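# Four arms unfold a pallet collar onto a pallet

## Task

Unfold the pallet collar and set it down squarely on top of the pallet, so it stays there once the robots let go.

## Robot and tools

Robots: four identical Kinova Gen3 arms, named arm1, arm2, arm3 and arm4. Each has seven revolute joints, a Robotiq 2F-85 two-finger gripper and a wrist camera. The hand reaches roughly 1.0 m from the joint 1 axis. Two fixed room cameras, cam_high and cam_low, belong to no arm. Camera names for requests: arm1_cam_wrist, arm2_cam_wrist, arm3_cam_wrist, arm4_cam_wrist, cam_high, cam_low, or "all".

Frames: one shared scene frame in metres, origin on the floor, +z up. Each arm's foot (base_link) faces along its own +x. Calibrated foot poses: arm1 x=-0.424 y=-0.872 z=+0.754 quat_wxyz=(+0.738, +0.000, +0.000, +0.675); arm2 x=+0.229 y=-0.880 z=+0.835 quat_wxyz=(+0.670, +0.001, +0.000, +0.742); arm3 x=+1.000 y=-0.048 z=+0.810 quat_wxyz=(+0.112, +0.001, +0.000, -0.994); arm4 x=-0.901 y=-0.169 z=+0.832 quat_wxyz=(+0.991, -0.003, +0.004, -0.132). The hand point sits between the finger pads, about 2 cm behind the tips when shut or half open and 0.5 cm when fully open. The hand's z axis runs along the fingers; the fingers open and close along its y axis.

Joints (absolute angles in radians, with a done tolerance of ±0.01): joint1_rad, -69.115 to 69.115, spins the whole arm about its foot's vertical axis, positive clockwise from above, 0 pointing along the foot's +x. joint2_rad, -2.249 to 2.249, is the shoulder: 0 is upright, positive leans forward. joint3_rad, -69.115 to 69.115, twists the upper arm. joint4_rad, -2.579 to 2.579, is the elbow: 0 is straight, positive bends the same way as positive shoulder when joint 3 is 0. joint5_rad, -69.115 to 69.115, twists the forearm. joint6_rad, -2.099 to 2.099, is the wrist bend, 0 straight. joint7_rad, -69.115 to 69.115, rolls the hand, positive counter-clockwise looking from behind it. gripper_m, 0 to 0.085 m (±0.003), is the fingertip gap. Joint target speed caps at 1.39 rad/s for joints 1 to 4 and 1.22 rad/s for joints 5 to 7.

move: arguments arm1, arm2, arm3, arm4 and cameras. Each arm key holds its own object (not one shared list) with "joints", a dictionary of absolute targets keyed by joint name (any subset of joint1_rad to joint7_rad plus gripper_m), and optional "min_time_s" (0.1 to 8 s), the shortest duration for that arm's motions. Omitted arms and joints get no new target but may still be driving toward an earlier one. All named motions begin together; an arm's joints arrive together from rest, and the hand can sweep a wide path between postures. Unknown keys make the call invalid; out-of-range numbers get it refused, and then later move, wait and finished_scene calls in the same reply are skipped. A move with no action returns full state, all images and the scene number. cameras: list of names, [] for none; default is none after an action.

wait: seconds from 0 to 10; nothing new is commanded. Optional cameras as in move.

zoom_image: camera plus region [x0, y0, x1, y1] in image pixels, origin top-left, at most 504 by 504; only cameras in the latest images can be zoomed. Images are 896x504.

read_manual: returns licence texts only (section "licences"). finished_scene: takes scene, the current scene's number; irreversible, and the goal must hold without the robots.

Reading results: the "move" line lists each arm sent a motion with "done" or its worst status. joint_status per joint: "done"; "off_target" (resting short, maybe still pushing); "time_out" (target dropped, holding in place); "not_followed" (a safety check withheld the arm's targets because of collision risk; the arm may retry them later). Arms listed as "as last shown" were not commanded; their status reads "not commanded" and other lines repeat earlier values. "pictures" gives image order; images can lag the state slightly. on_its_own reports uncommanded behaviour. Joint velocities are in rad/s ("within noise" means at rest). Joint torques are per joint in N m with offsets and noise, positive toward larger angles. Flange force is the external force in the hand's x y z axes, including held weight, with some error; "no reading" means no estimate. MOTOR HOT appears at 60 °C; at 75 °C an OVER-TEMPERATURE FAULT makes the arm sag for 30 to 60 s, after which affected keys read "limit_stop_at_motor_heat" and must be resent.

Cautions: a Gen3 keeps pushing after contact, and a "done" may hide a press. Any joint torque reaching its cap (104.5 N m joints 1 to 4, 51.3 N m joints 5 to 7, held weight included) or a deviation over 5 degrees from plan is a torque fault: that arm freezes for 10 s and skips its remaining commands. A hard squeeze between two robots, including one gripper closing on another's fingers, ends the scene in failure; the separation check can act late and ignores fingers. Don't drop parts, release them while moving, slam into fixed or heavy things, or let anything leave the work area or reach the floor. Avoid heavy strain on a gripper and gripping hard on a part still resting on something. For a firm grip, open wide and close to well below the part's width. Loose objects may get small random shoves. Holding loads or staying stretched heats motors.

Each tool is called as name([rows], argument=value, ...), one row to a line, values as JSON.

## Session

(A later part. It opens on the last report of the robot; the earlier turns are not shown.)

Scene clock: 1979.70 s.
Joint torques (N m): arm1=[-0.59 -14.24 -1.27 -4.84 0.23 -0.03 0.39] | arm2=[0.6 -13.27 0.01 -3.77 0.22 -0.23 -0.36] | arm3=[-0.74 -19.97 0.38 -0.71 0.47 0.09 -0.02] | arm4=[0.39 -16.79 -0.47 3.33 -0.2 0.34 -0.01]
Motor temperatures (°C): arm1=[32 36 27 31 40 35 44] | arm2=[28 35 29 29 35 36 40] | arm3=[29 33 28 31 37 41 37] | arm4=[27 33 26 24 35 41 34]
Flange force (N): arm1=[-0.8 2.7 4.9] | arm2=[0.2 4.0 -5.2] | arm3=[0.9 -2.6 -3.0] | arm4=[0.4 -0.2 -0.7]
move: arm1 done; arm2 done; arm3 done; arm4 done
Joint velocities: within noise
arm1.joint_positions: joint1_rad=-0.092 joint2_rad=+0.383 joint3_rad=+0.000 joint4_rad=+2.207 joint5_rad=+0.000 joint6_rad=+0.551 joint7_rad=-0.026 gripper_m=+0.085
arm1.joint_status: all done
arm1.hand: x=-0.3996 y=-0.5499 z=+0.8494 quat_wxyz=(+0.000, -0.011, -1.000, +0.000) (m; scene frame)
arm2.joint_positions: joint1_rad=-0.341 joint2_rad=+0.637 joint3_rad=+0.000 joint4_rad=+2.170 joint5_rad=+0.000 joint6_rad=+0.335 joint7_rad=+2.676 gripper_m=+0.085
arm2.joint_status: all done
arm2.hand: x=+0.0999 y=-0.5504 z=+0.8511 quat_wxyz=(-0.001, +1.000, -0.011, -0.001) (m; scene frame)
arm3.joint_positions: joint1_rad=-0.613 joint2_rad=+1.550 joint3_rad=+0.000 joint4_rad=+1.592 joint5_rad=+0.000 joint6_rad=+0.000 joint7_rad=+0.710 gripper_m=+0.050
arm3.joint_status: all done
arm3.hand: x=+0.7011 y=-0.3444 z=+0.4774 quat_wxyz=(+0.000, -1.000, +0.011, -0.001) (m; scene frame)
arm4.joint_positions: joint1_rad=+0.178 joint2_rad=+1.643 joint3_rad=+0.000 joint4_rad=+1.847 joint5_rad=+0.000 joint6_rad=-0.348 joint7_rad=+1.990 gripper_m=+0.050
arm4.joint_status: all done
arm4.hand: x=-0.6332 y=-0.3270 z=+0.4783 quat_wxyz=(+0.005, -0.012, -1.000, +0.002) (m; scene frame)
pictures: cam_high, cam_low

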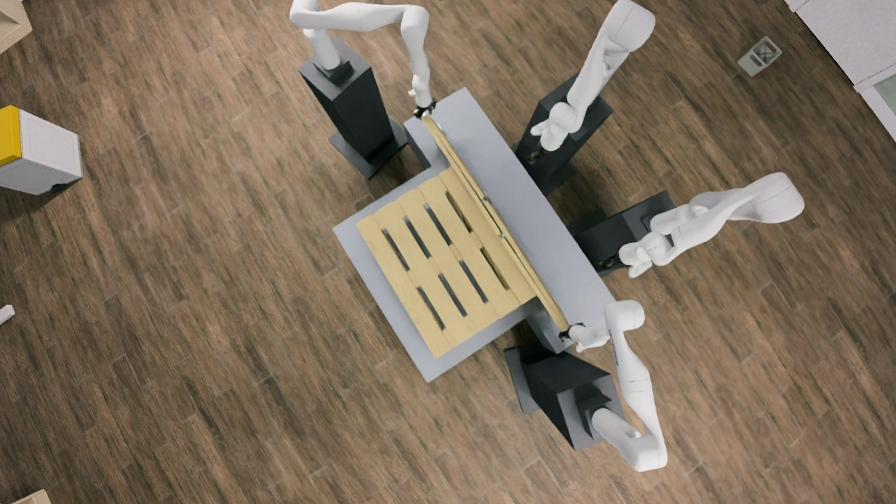

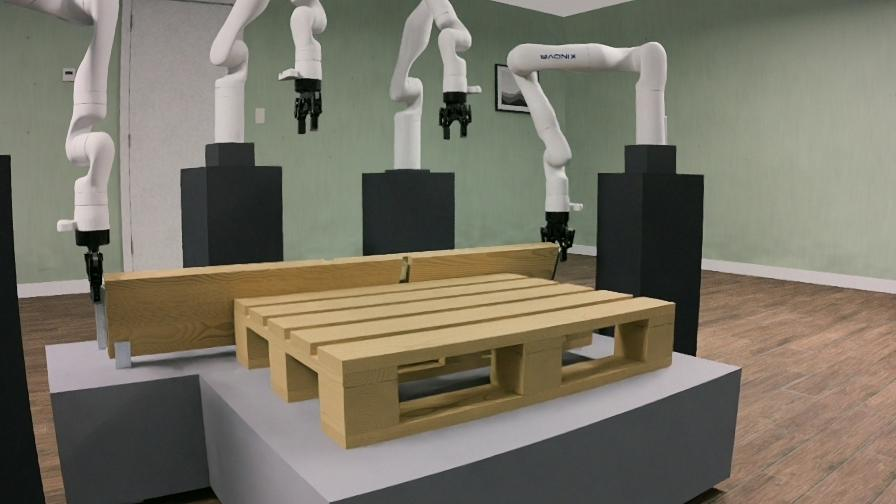

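move(arm3={"joints": {"joint1_rad": -0.6738, "joint2_rad": 1.555, "joint3_rad": 0, "joint4_rad": 1.4666, "joint5_rad": 0, "joint6_rad": 0.12, "joint7_rad": 0.6496}, "min_time_s": 3}, arm4={"joints": {"joint1_rad": 0.2975, "joint2_rad": 1.6217, "joint3_rad": 0, "joint4_rad": 1.7723, "joint5_rad": 0, "joint6_rad": -0.2524, "joint7_rad": 2.1102}, "min_time_s": 3}, cameras=["cam_low", "cam_high"])

zoom_image(camera="cam_low", region=[520, 200, 600, 290])

zoom_image(camera="cam_low", region=[60, 230, 180, 380])

zoom_image(camera="cam_high", region=[395, 80, 595, 360])

Scene clock: 2054.73 s.
Joint torques (N m): arm1=[-0.58 -14.24 -1.23 -4.85 0.22 -0.05 0.35] | arm2=[0.66 -13.26 0.05 -3.77 0.2 -0.26 -0.38] | arm3=[-0.71 -21.01 0.35 -1.85 0.51 0.1 -0.04] | arm4=[0.38 -17.69 -0.43 2.52 -0.2 0.32 -0.02]
Motor temperatures (°C): arm1=[32 35 27 30 40 34 44] | arm2=[28 34 29 28 35 36 40] | arm3=[29 33 28 31 37 40 37] | arm4=[27 33 26 24 35 41 34]
Flange force (N): arm1=[-0.9 2.8 4.8] | arm2=[0.0 4.0 -5.4] | arm3=[1.2 -3.0 -3.2] | arm4=[0.3 0.0 -0.6]
move: arm3 done; arm4 done
Joint velocities: within noise
arm1, arm2: as last shown
arm2.joint_positions: joint1_rad=-0.341 joint2_rad=+0.636 joint3_rad=+0.000 joint4_rad=+2.170 joint5_rad=+0.000 joint6_rad=+0.335 joint7_rad=+2.676 gripper_m=+0.085
arm3.joint_positions: joint1_rad=-0.674 joint2_rad=+1.555 joint3_rad=+0.000 joint4_rad=+1.467 joint5_rad=+0.000 joint6_rad=+0.120 joint7_rad=+0.650 gripper_m=+0.050
arm3.joint_status: all done
arm3.hand: x=+0.6961 y=-0.3914 z=+0.4774 quat_wxyz=(+0.000, -1.000, +0.011, -0.001) (m; scene frame)
arm4.joint_positions: joint1_rad=+0.297 joint2_rad=+1.622 joint3_rad=+0.000 joint4_rad=+1.772 joint5_rad=+0.000 joint6_rad=-0.252 joint7_rad=+2.110 gripper_m=+0.050
arm4.joint_status: all done
arm4.hand: x=-0.6290 y=-0.3740 z=+0.4785 quat_wxyz=(+0.005, -0.012, -1.000, +0.002) (m; scene frame)
pictures: cam_high, cam_low

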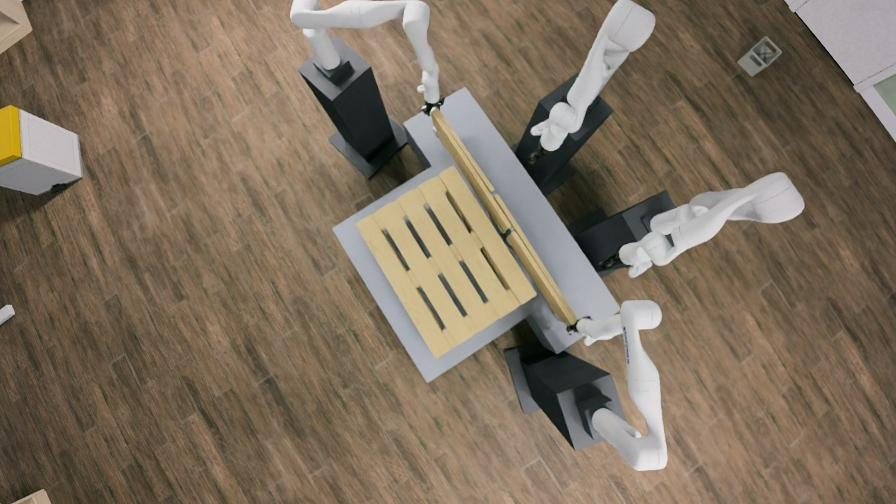

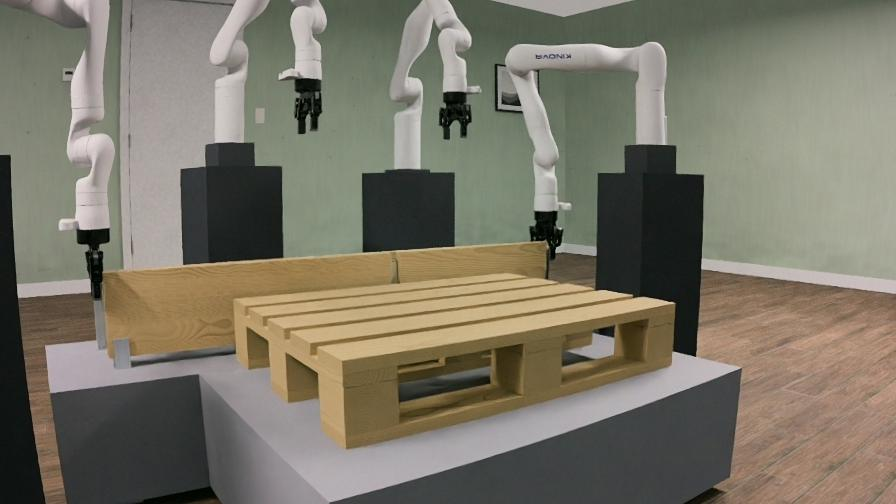

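Scaled by 5.600 from the camera's 896x504 image, which has a finer 1280x720 frame.

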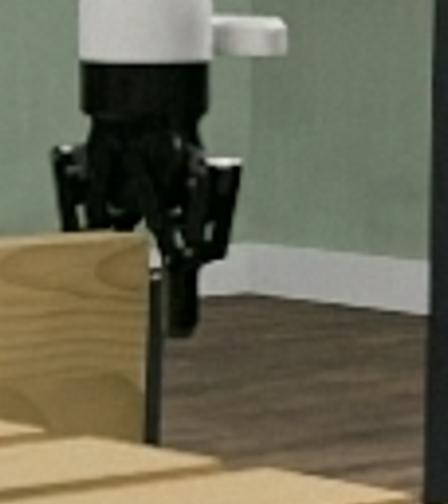

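Scaled by 3.360 from the camera's 896x504 image, which has a finer 1280x720 frame.

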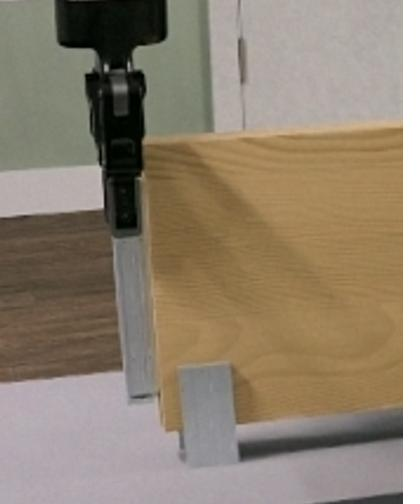

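Scaled by 1.800 from the camera's 896x504 image, which has a finer 1280x720 frame.

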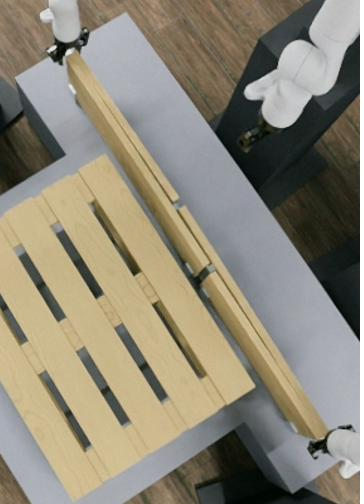

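move(arm3={"joints": {"gripper_m": 0.0}}, arm4={"joints": {"gripper_m": 0.0}}, cameras=["cam_low", "cam_high"])

zoom_image(camera="cam_low", region=[500, 200, 600, 290])

zoom_image(camera="cam_low", region=[60, 230, 180, 380])

zoom_image(camera="cam_high", region=[395, 80, 595, 360])

Scene clock: 2071.07 s.
Joint torques (N m): arm1=[-0.58 -14.24 -1.24 -4.84 0.25 -0.05 0.37] | arm2=[0.54 -13.29 -0.02 -3.78 0.25 -0.26 -0.37] | arm3=[-0.11 -21.93 0.99 -1.03 0.2 0.75 -0.38] | arm4=[-1.49 -11.87 -4.84 1.33 0.67 0.73 0.18]
Motor temperatures (°C): arm1=[32 34 26 30 40 34 44] | arm2=[28 33 29 28 35 36 40] | arm3=[29 33 28 31 37 40 37] | arm4=[27 34 26 24 35 41 34]
Flange force (N): arm1=[-0.8 2.8 4.8] | arm2=[0.3 3.8 -5.3] | arm3=[0.9 -1.9 0.9] | arm4=[3.6 -3.7 -17.3]
move: arm3 off_target; arm4 off_target
Joint velocities: within noise
arm1, arm2: as last shown
arm3.joint_positions: joint1_rad=-0.674 joint2_rad=+1.555 joint3_rad=+0.000 joint4_rad=+1.467 joint5_rad=+0.000 joint6_rad=+0.120 joint7_rad=+0.650 gripper_m=+0.016
arm3.joint_status: gripper_m off_target (ended at +0.016, target +0.000)
arm3.hand: x=+0.6961 y=-0.3914 z=+0.4774 quat_wxyz=(+0.000, -1.000, +0.011, -0.001) (m; scene frame)
arm4.joint_positions: joint1_rad=+0.297 joint2_rad=+1.622 joint3_rad=+0.000 joint4_rad=+1.772 joint5_rad=+0.000 joint6_rad=-0.252 joint7_rad=+2.110 gripper_m=+0.016
arm4.joint_status: gripper_m off_target (ended at +0.016, target +0.000)
arm4.hand: x=-0.6289 y=-0.3741 z=+0.4785 quat_wxyz=(+0.005, -0.012, -1.000, +0.002) (m; scene frame)
pictures: cam_high, cam_low

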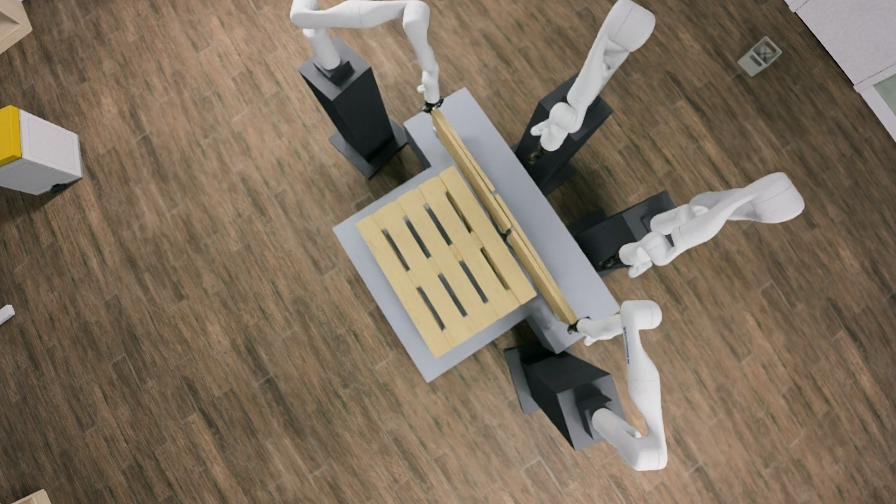

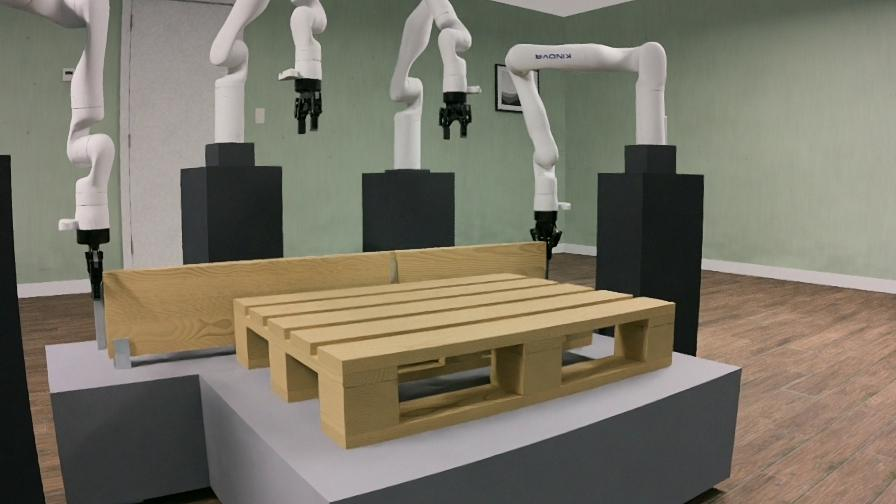

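Scaled by 5.040 from the camera's 896x504 image, which has a finer 1280x720 frame.

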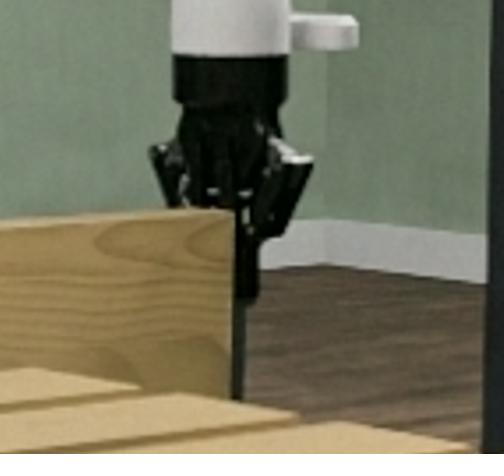

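Scaled by 3.360 from the camera's 896x504 image, which has a finer 1280x720 frame.

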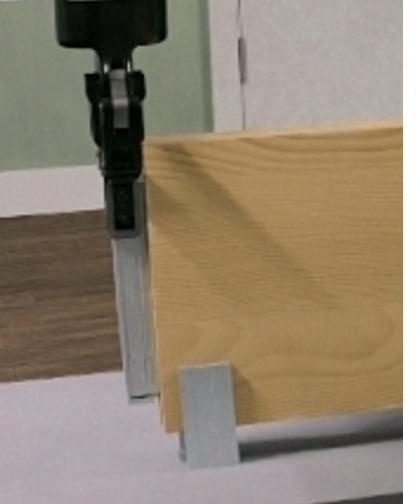

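Scaled by 1.800 from the camera's 896x504 image, which has a finer 1280x720 frame.

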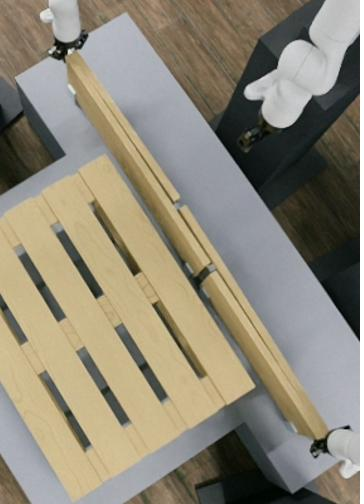

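move(arm3={"joints": {"joint1_rad": -0.6738, "joint2_rad": 1.4393, "joint3_rad": 0, "joint4_rad": 1.5709, "joint5_rad": 0, "joint6_rad": 0.1314, "joint7_rad": 0.6496}, "min_time_s": 2}, arm4={"joints": {"joint1_rad": 0.299, "joint2_rad": 1.5055, "joint3_rad": 0, "joint4_rad": 1.888, "joint5_rad": 0, "joint6_rad": -0.2519, "joint7_rad": 2.1117}, "min_time_s": 2}, cameras=["cam_low", "cam_high"])

zoom_image(camera="cam_low", region=[60, 200, 560, 380])

zoom_image(camera="cam_high", region=[395, 80, 595, 360])

Scene clock: 2143.33 s.
Joint torques (N m): arm1=[-0.54 -14.23 -1.26 -4.81 0.22 -0.05 0.35] | arm2=[0.62 -13.28 -0.03 -3.79 0.18 -0.25 -0.38] | arm3=[-3.99 -31.14 -2.93 0.14 0.32 1.53 -0.02] | arm4=[2.5 -23.8 2.75 8.63 -0.64 1.79 -0.14]
Motor temperatures (°C): arm1=[32 34 26 30 40 34 44] | arm2=[28 33 29 28 35 36 40] | arm3=[29 35 28 31 37 40 37] | arm4=[27 33 26 25 35 41 34]
Flange force (N): arm1=[-0.7 2.9 4.7] | arm2=[0.2 4.0 -5.3] | arm3=[-8.4 -2.8 25.8] | arm4=[-9.2 0.4 28.0]
move: arm3 done; arm4 done
Joint velocities: within noise
arm1, arm2: as last shown
arm3.joint_positions: joint1_rad=-0.674 joint2_rad=+1.439 joint3_rad=+0.000 joint4_rad=+1.571 joint5_rad=+0.000 joint6_rad=+0.131 joint7_rad=+0.650 gripper_m=+0.016
arm3.joint_status: all done
arm3.hand: x=+0.6960 y=-0.3913 z=+0.5264 quat_wxyz=(+0.000, -1.000, +0.011, -0.001) (m; scene frame)
arm4.joint_positions: joint1_rad=+0.299 joint2_rad=+1.506 joint3_rad=+0.000 joint4_rad=+1.888 joint5_rad=+0.000 joint6_rad=-0.252 joint7_rad=+2.112 gripper_m=+0.016
arm4.joint_status: all done
arm4.hand: x=-0.6290 y=-0.3741 z=+0.5273 quat_wxyz=(+0.005, -0.012, -1.000, +0.002) (m; scene frame)
pictures: cam_high, cam_low

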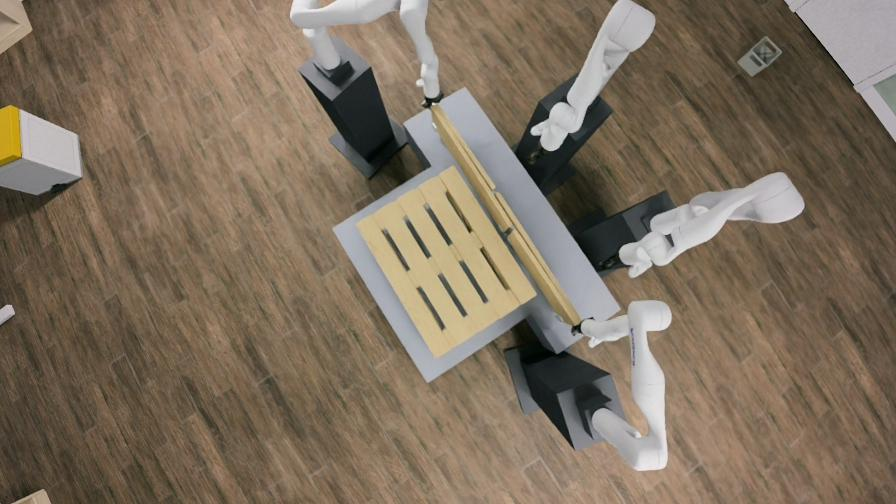

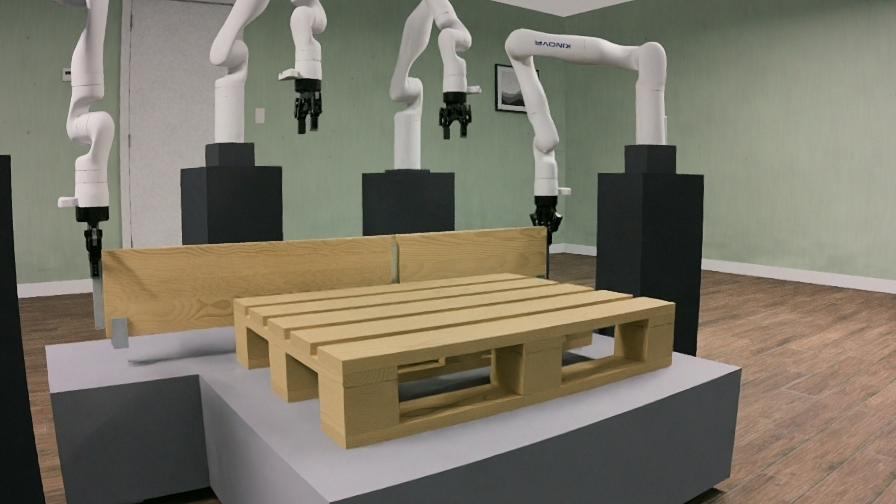

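Scaled by 1.008 from the camera's 896x504 image, which has a finer 1280x720 frame.

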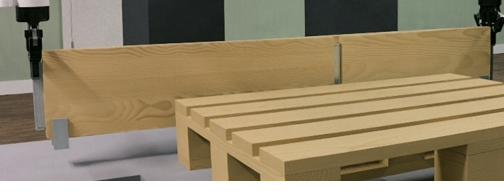

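Scaled by 1.800 from the camera's 896x504 image, which has a finer 1280x720 frame.

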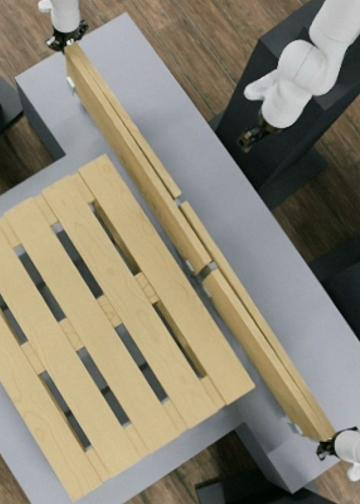

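move(arm3={"joints": {"joint1_rad": -0.6738, "joint2_rad": 1.3218, "joint3_rad": 0, "joint4_rad": 1.6585, "joint5_rad": 0, "joint6_rad": 0.1613, "joint7_rad": 0.6496}, "min_time_s": 1.2}, arm4={"joints": {"joint1_rad": 0.3, "joint2_rad": 1.382, "joint3_rad": 0, "joint4_rad": 1.9908, "joint5_rad": 0, "joint6_rad": -0.2311, "joint7_rad": 2.1127}, "min_time_s": 1.2})

move(arm3={"joints": {"joint1_rad": -0.6738, "joint2_rad": 1.2039, "joint3_rad": 0, "joint4_rad": 1.7276, "joint5_rad": 0, "joint6_rad": 0.2101, "joint7_rad": 0.6496}, "min_time_s": 1.2}, arm4={"joints": {"joint1_rad": 0.3011, "joint2_rad": 1.2521, "joint3_rad": 0, "joint4_rad": 2.0767, "joint5_rad": 0, "joint6_rad": -0.1872, "joint7_rad": 2.1138}, "min_time_s": 1.2})

move(arm3={"joints": {"joint1_rad": -0.6738, "joint2_rad": 1.0865, "joint3_rad": 0, "joint4_rad": 1.7782, "joint5_rad": 0, "joint6_rad": 0.2769, "joint7_rad": 0.6496}, "min_time_s": 1.2}, arm4={"joints": {"joint1_rad": 0.3022, "joint2_rad": 1.1152, "joint3_rad": 0, "joint4_rad": 2.1443, "joint5_rad": 0, "joint6_rad": -0.1179, "joint7_rad": 2.1149}, "min_time_s": 1.2}, cameras=["all"])

zoom_image(camera="cam_high", region=[395, 80, 595, 360])

zoom_image(camera="cam_low", region=[60, 180, 360, 380])

Scene clock: 2208.07 s.
Joint torques (N m): arm1=[-0.53 -14.18 -1.23 -4.83 0.24 -0.05 0.39] | arm2=[0.66 -13.26 -0.02 -3.8 0.24 -0.24 -0.35] | arm3=[-3.71 -31.41 -2.52 -0.61 0.29 1.42 -0.01] | arm4=[2.28 -24.47 2.4 7.89 -0.52 1.58 -0.12]
Motor temperatures (°C): arm1=[32 33 26 30 40 34 44] | arm2=[27 33 29 28 35 36 40] | arm3=[29 38 28 31 37 40 37] | arm4=[27 36 26 25 35 41 34]
Flange force (N): arm1=[-0.6 2.7 4.6] | arm2=[0.0 4.1 -5.3] | arm3=[-7.6 -2.8 26.1] | arm4=[-8.4 0.4 28.2]
move: arm3 done; arm4 done
Joint velocities: within noise
arm1, arm2: as last shown
arm3.joint_positions: joint1_rad=-0.674 joint2_rad=+1.322 joint3_rad=+0.000 joint4_rad=+1.658 joint5_rad=+0.000 joint6_rad=+0.161 joint7_rad=+0.650 gripper_m=+0.016
arm3.joint_status: all done
arm3.hand: x=+0.6959 y=-0.3913 z=+0.5763 quat_wxyz=(+0.000, -1.000, +0.011, -0.001) (m; scene frame)
arm4.joint_positions: joint1_rad=+0.300 joint2_rad=+1.382 joint3_rad=+0.000 joint4_rad=+1.991 joint5_rad=+0.000 joint6_rad=-0.231 joint7_rad=+2.113 gripper_m=+0.016
arm4.joint_status: all done
arm4.hand: x=-0.6290 y=-0.3740 z=+0.5773 quat_wxyz=(+0.005, -0.012, -1.000, +0.002) (m; scene frame)
pictures: none

Scene clock: 2209.60 s.
Joint torques (N m): arm1=[-0.57 -14.3 -1.27 -4.82 0.26 -0.03 0.36] | arm2=[0.68 -13.31 0.05 -3.72 0.25 -0.27 -0.33] | arm3=[-3.29 -31.62 -1.98 -1.94 0.31 1.25 0.02] | arm4=[1.99 -25.04 1.99 6.57 -0.46 1.33 -0.08]
Motor temperatures (°C): arm1=[32 33 26 30 40 34 44] | arm2=[27 33 29 28 35 36 40] | arm3=[29 38 28 31 37 40 37] | arm4=[27 36 26 25 35 41 34]
Flange force (N): arm1=[-0.8 2.9 5.0] | arm2=[-0.2 3.8 -5.3] | arm3=[-6.3 -3.0 26.2] | arm4=[-7.1 0.4 28.4]
move: arm3 done; arm4 done
Joint velocities: within noise
arm1, arm2: as last shown
arm3.joint_positions: joint1_rad=-0.674 joint2_rad=+1.204 joint3_rad=+0.000 joint4_rad=+1.728 joint5_rad=+0.000 joint6_rad=+0.210 joint7_rad=+0.650 gripper_m=+0.016
arm3.joint_status: all done
arm3.hand: x=+0.6958 y=-0.3913 z=+0.6264 quat_wxyz=(+0.000, -1.000, +0.011, -0.001) (m; scene frame)
arm4.joint_positions: joint1_rad=+0.301 joint2_rad=+1.252 joint3_rad=+0.000 joint4_rad=+2.077 joint5_rad=+0.000 joint6_rad=-0.187 joint7_rad=+2.114 gripper_m=+0.016
arm4.joint_status: all done
arm4.hand: x=-0.6289 y=-0.3741 z=+0.6273 quat_wxyz=(+0.005, -0.012, -1.000, +0.002) (m; scene frame)
pictures: none

Scene clock: 2211.13 s.
Joint torques (N m): arm1=[-0.55 -14.23 -1.23 -4.88 0.22 -0.1 0.36] | arm2=[0.71 -13.32 0.06 -3.8 0.2 -0.22 -0.35] | arm3=[-3.15 -31.62 -1.74 -3.27 0.29 1.18 0] | arm4=[1.93 -25.01 1.82 5.18 -0.36 1.25 -0.1]
Motor temperatures (°C): arm1=[32 33 26 30 40 34 44] | arm2=[27 33 29 28 35 36 40] | arm3=[29 38 28 31 37 40 37] | arm4=[27 36 26 25 35 41 34]
Flange force (N): arm1=[-0.7 2.7 4.6] | arm2=[-0.1 4.2 -5.0] | arm3=[-5.9 -3.0 26.7] | arm4=[-6.9 0.5 28.3]
move: arm3 done; arm4 done
Joint velocities: within noise
arm1, arm2: as last shown
arm3.joint_positions: joint1_rad=-0.674 joint2_rad=+1.087 joint3_rad=+0.000 joint4_rad=+1.778 joint5_rad=+0.000 joint6_rad=+0.277 joint7_rad=+0.650 gripper_m=+0.016
arm3.joint_status: all done
arm3.hand: x=+0.6957 y=-0.3912 z=+0.6764 quat_wxyz=(+0.000, -1.000, +0.011, -0.001) (m; scene frame)
arm4.joint_positions: joint1_rad=+0.302 joint2_rad=+1.115 joint3_rad=+0.000 joint4_rad=+2.144 joint5_rad=+0.000 joint6_rad=-0.118 joint7_rad=+2.115 gripper_m=+0.016
arm4.joint_status: all done
arm4.hand: x=-0.6288 y=-0.3740 z=+0.6773 quat_wxyz=(+0.005, -0.012, -1.000, +0.002) (m; scene frame)
pictures: arm1_cam_wrist, arm2_cam_wrist, arm3_cam_wrist, arm4_cam_wrist, cam_high, cam_low

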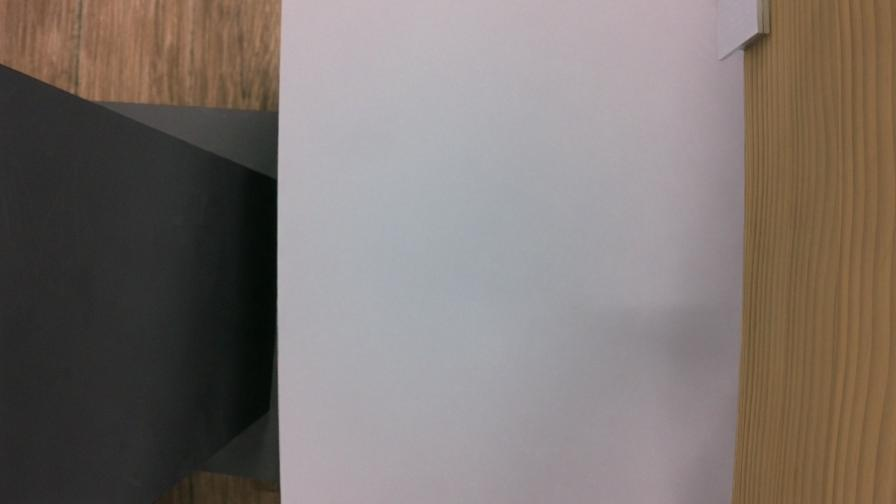

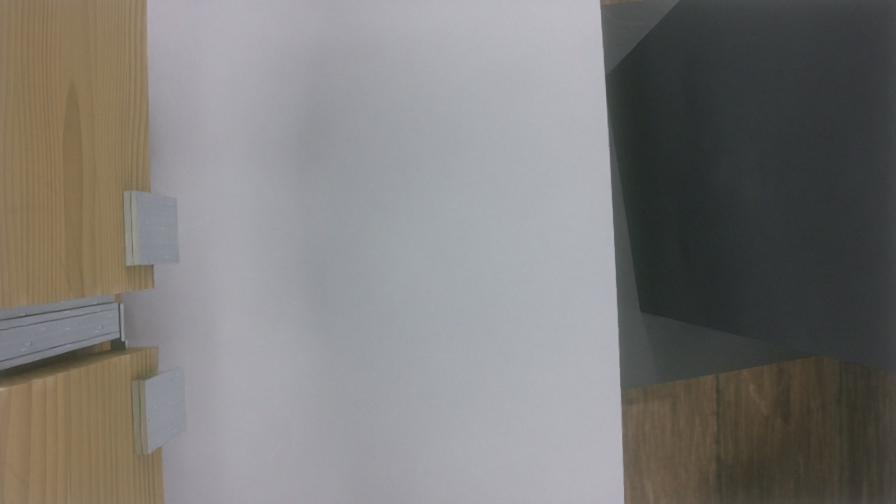

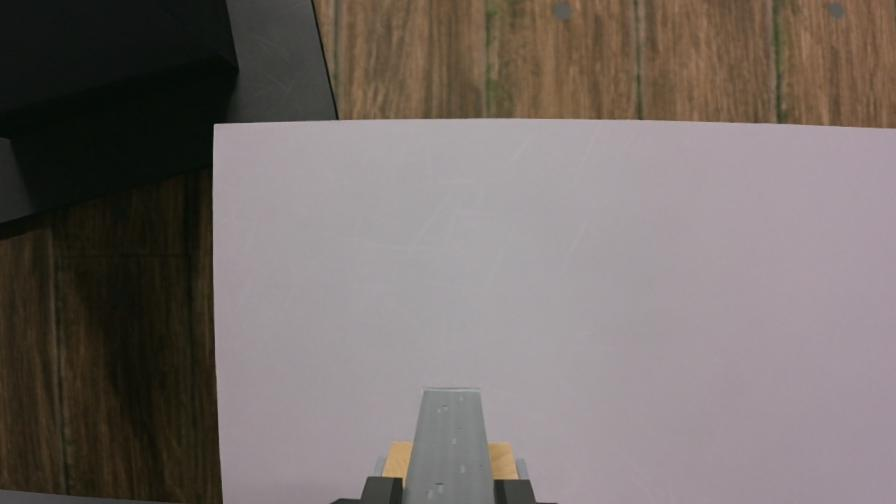

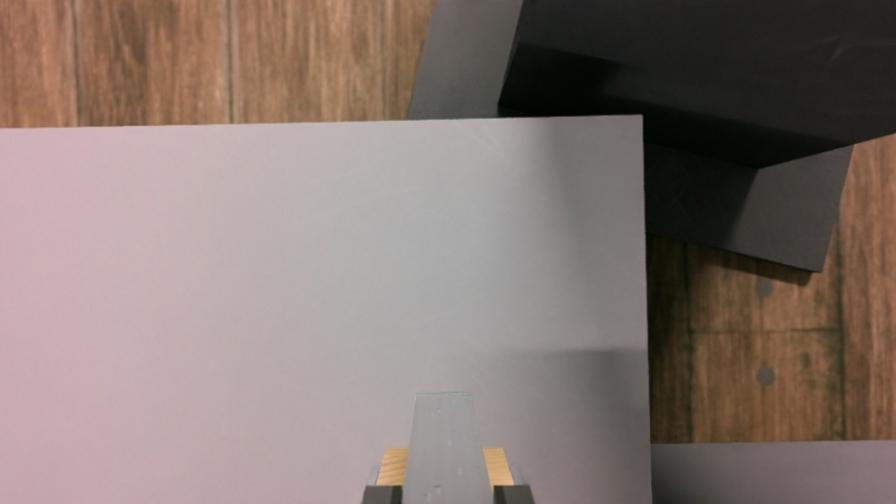

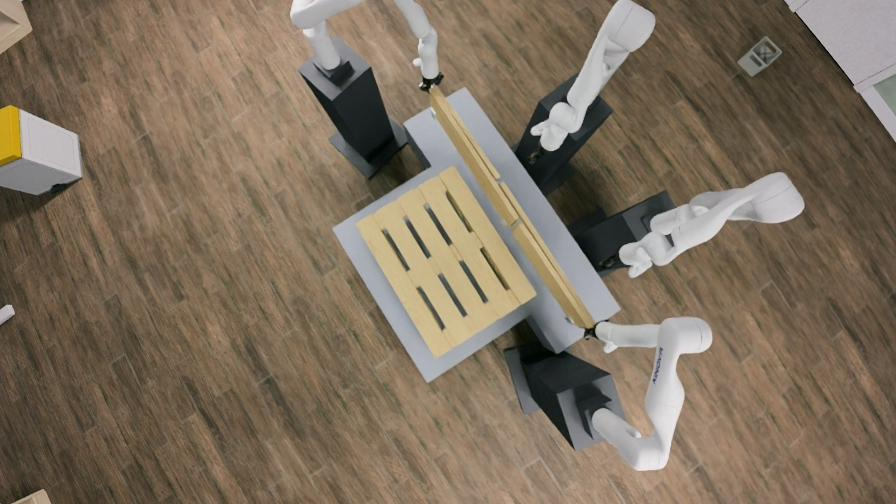

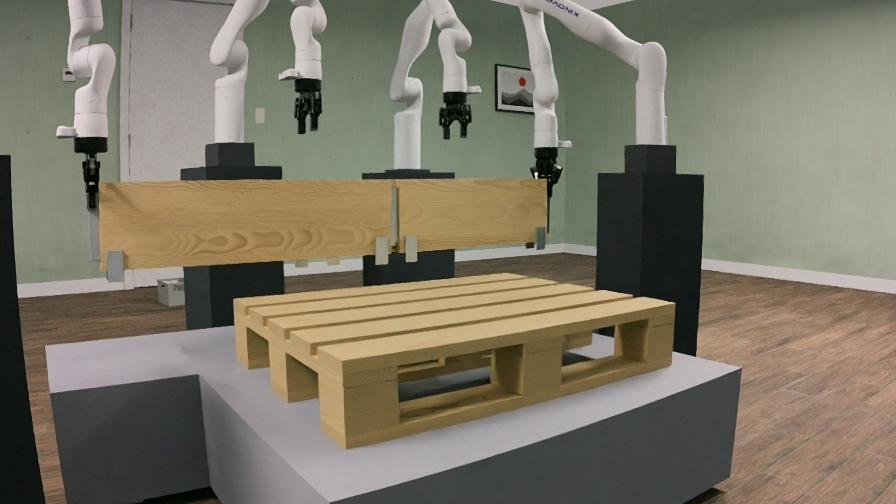

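Scaled by 1.800 from the camera's 896x504 image, which has a finer 1280x720 frame.

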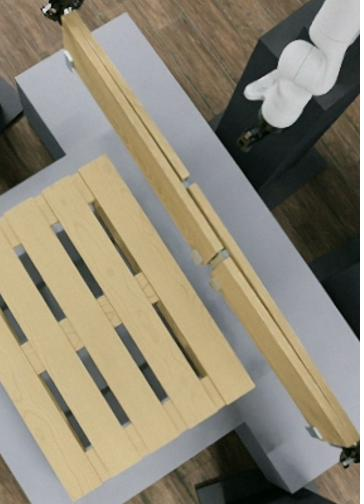

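Scaled by 1.680 from the camera's 896x504 image, which has a finer 1280x720 frame.

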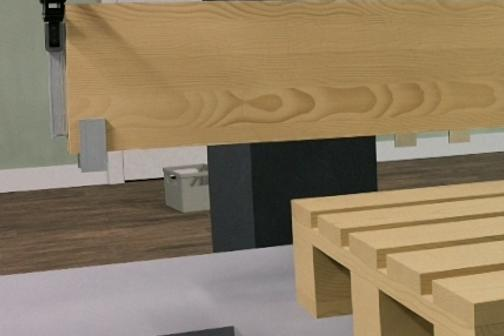

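move(arm3={"joints": {"joint1_rad": -0.4571, "joint2_rad": 1.0542, "joint3_rad": 0, "joint4_rad": 2.0692, "joint5_rad": 0, "joint6_rad": 0.0182, "joint7_rad": 0.9536}, "min_time_s": 3}, arm4={"joints": {"joint1_rad": 0.1772, "joint2_rad": 1.1233, "joint3_rad": 0, "joint4_rad": 2.2019, "joint5_rad": 0, "joint6_rad": -0.1835, "joint7_rad": 2.0772}, "min_time_s": 3}, cameras=["all"])

zoom_image(camera="cam_high", region=[395, 80, 595, 360])

zoom_image(camera="arm3_cam_wrist", region=[330, 360, 580, 504])

zoom_image(camera="arm4_cam_wrist", region=[330, 360, 580, 504])

Scene clock: 2280.07 s.
Joint torques (N m): arm1=[-0.57 -14.2 -1.24 -4.86 0.27 -0.04 0.43] | arm2=[0.59 -13.24 0.04 -3.83 0.23 -0.22 -0.38] | arm3=[-1.17 -31.71 2.19 -6.55 1.99 -2.63 1.55] | arm4=[-3.38 -29.46 -4.14 -1.37 1.63 -2.39 1.52]
Motor temperatures (°C): arm1=[32 33 26 30 39 34 44] | arm2=[27 33 29 28 35 36 39] | arm3=[29 41 28 31 37 40 37] | arm4=[27 39 26 25 35 41 34]
Flange force (N): arm1=[-0.6 2.6 4.7] | arm2=[0.3 4.1 -5.2] | arm3=[10.8 -4.7 26.4] | arm4=[9.8 -1.9 28.9]
move: arm3 done; arm4 done
Joint velocities: within noise
arm1, arm2: as last shown
arm3.joint_positions: joint1_rad=-0.457 joint2_rad=+1.054 joint3_rad=+0.000 joint4_rad=+2.069 joint5_rad=+0.000 joint6_rad=+0.018 joint7_rad=+0.954 gripper_m=+0.016
arm3.joint_status: all done
arm3.hand: x=+0.6963 y=-0.2630 z=+0.6763 quat_wxyz=(+0.000, -0.999, -0.033, -0.001) (m; scene frame)
arm4.joint_positions: joint1_rad=+0.177 joint2_rad=+1.123 joint3_rad=+0.000 joint4_rad=+2.202 joint5_rad=+0.000 joint6_rad=-0.183 joint7_rad=+2.077 gripper_m=+0.016
arm4.joint_status: all done
arm4.hand: x=-0.6226 y=-0.3301 z=+0.6771 quat_wxyz=(+0.005, +0.032, -0.999, +0.002) (m; scene frame)
pictures: arm1_cam_wrist, arm2_cam_wrist, arm3_cam_wrist, arm4_cam_wrist, cam_high, cam_low

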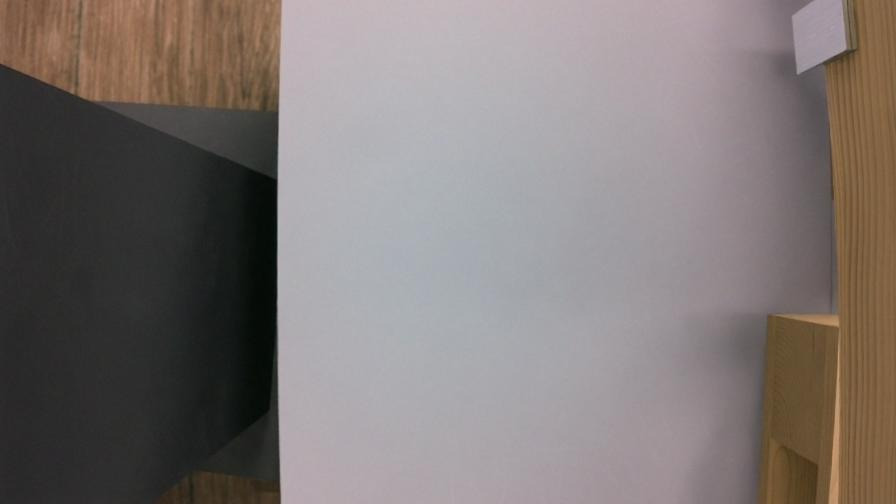

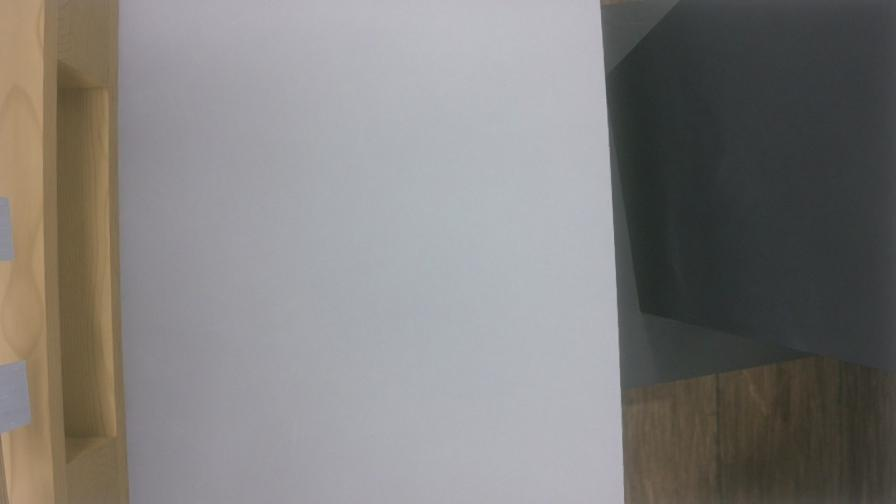

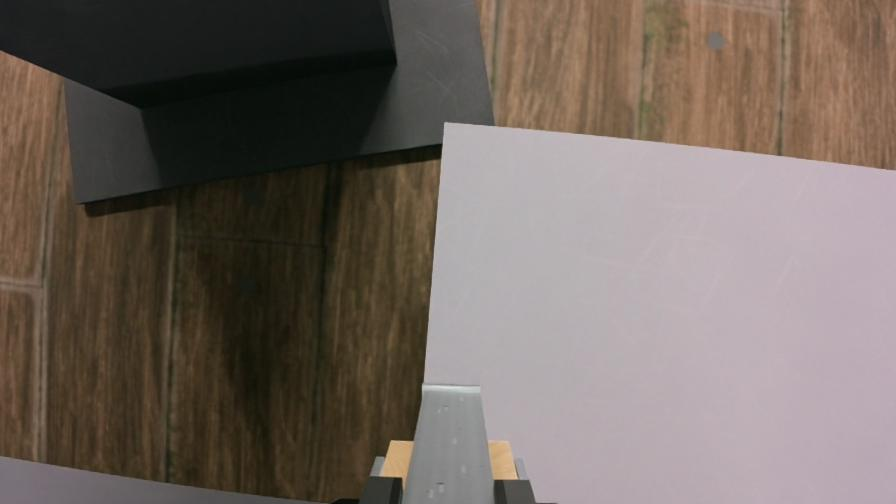

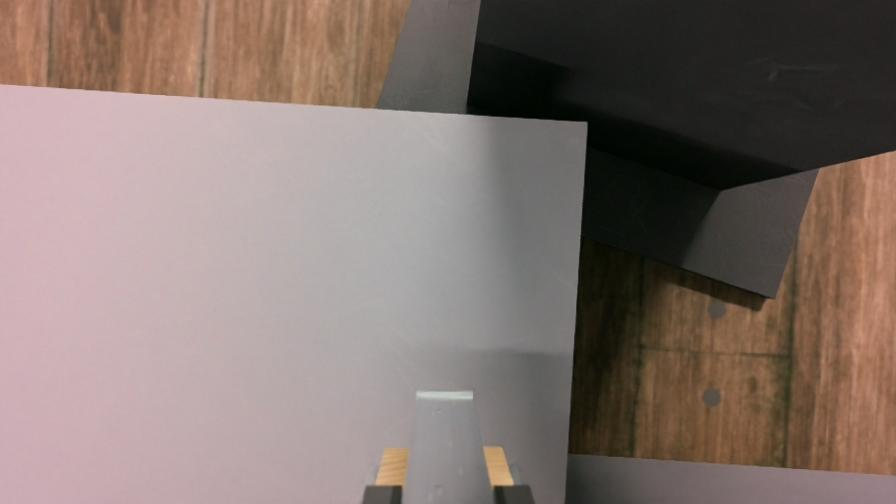

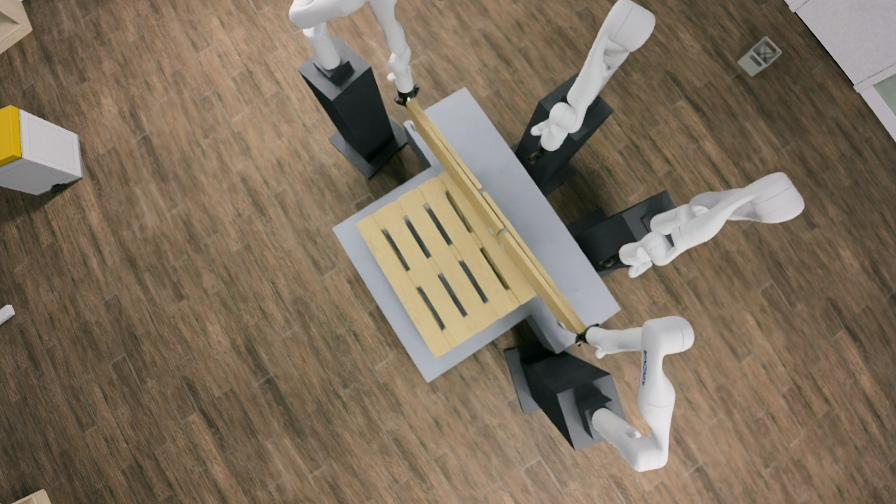

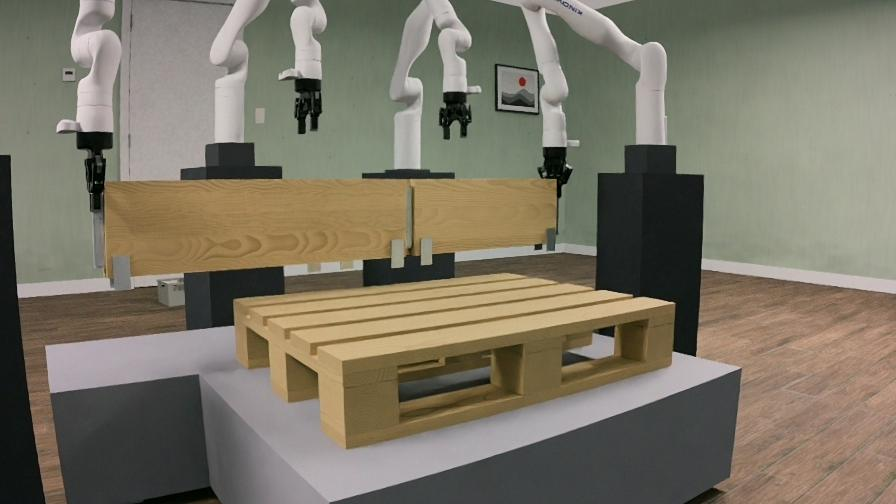

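Scaled by 1.800 from the camera's 896x504 image, which has a finer 1280x720 frame.

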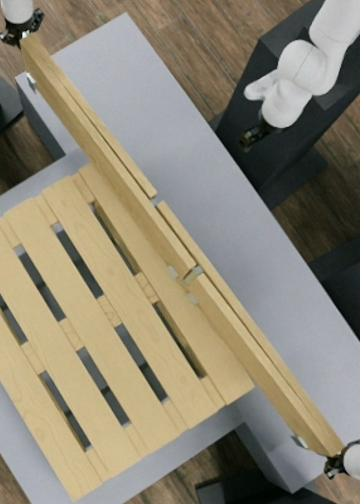

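Scaled by 2.016 from the camera's 896x504 image, which has a finer 1280x720 frame.

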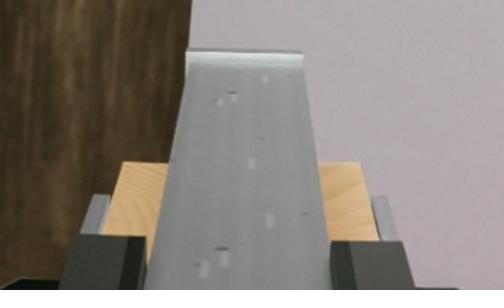

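Scaled by 2.016 from the camera's 896x504 image, which has a finer 1280x720 frame.

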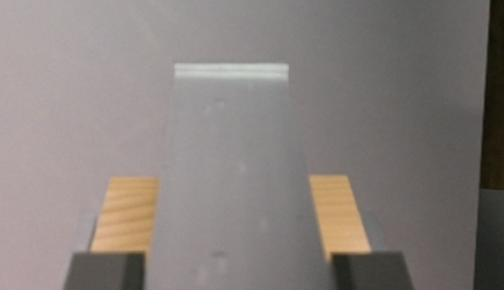

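zoom_image(camera="cam_high", region=[455, 165, 535, 245])

zoom_image(camera="cam_low", region=[370, 170, 450, 280])

Scaled by 6.300 from the camera's 896x504 image, which has a finer 1280x720 frame.

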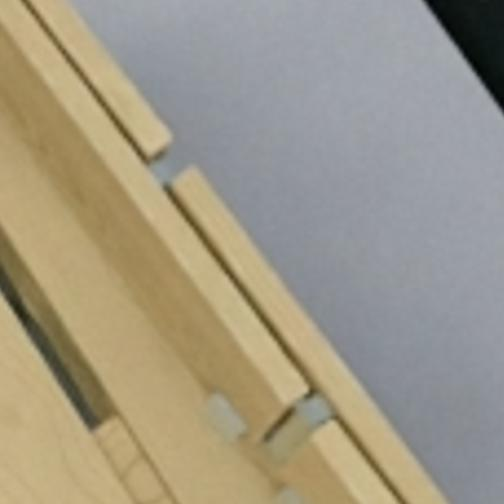

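Scaled by 4.582 from the camera's 896x504 image, which has a finer 1280x720 frame.

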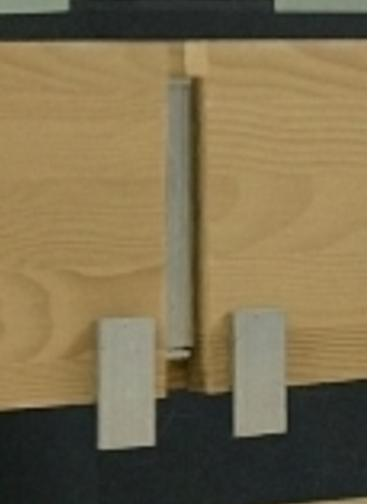

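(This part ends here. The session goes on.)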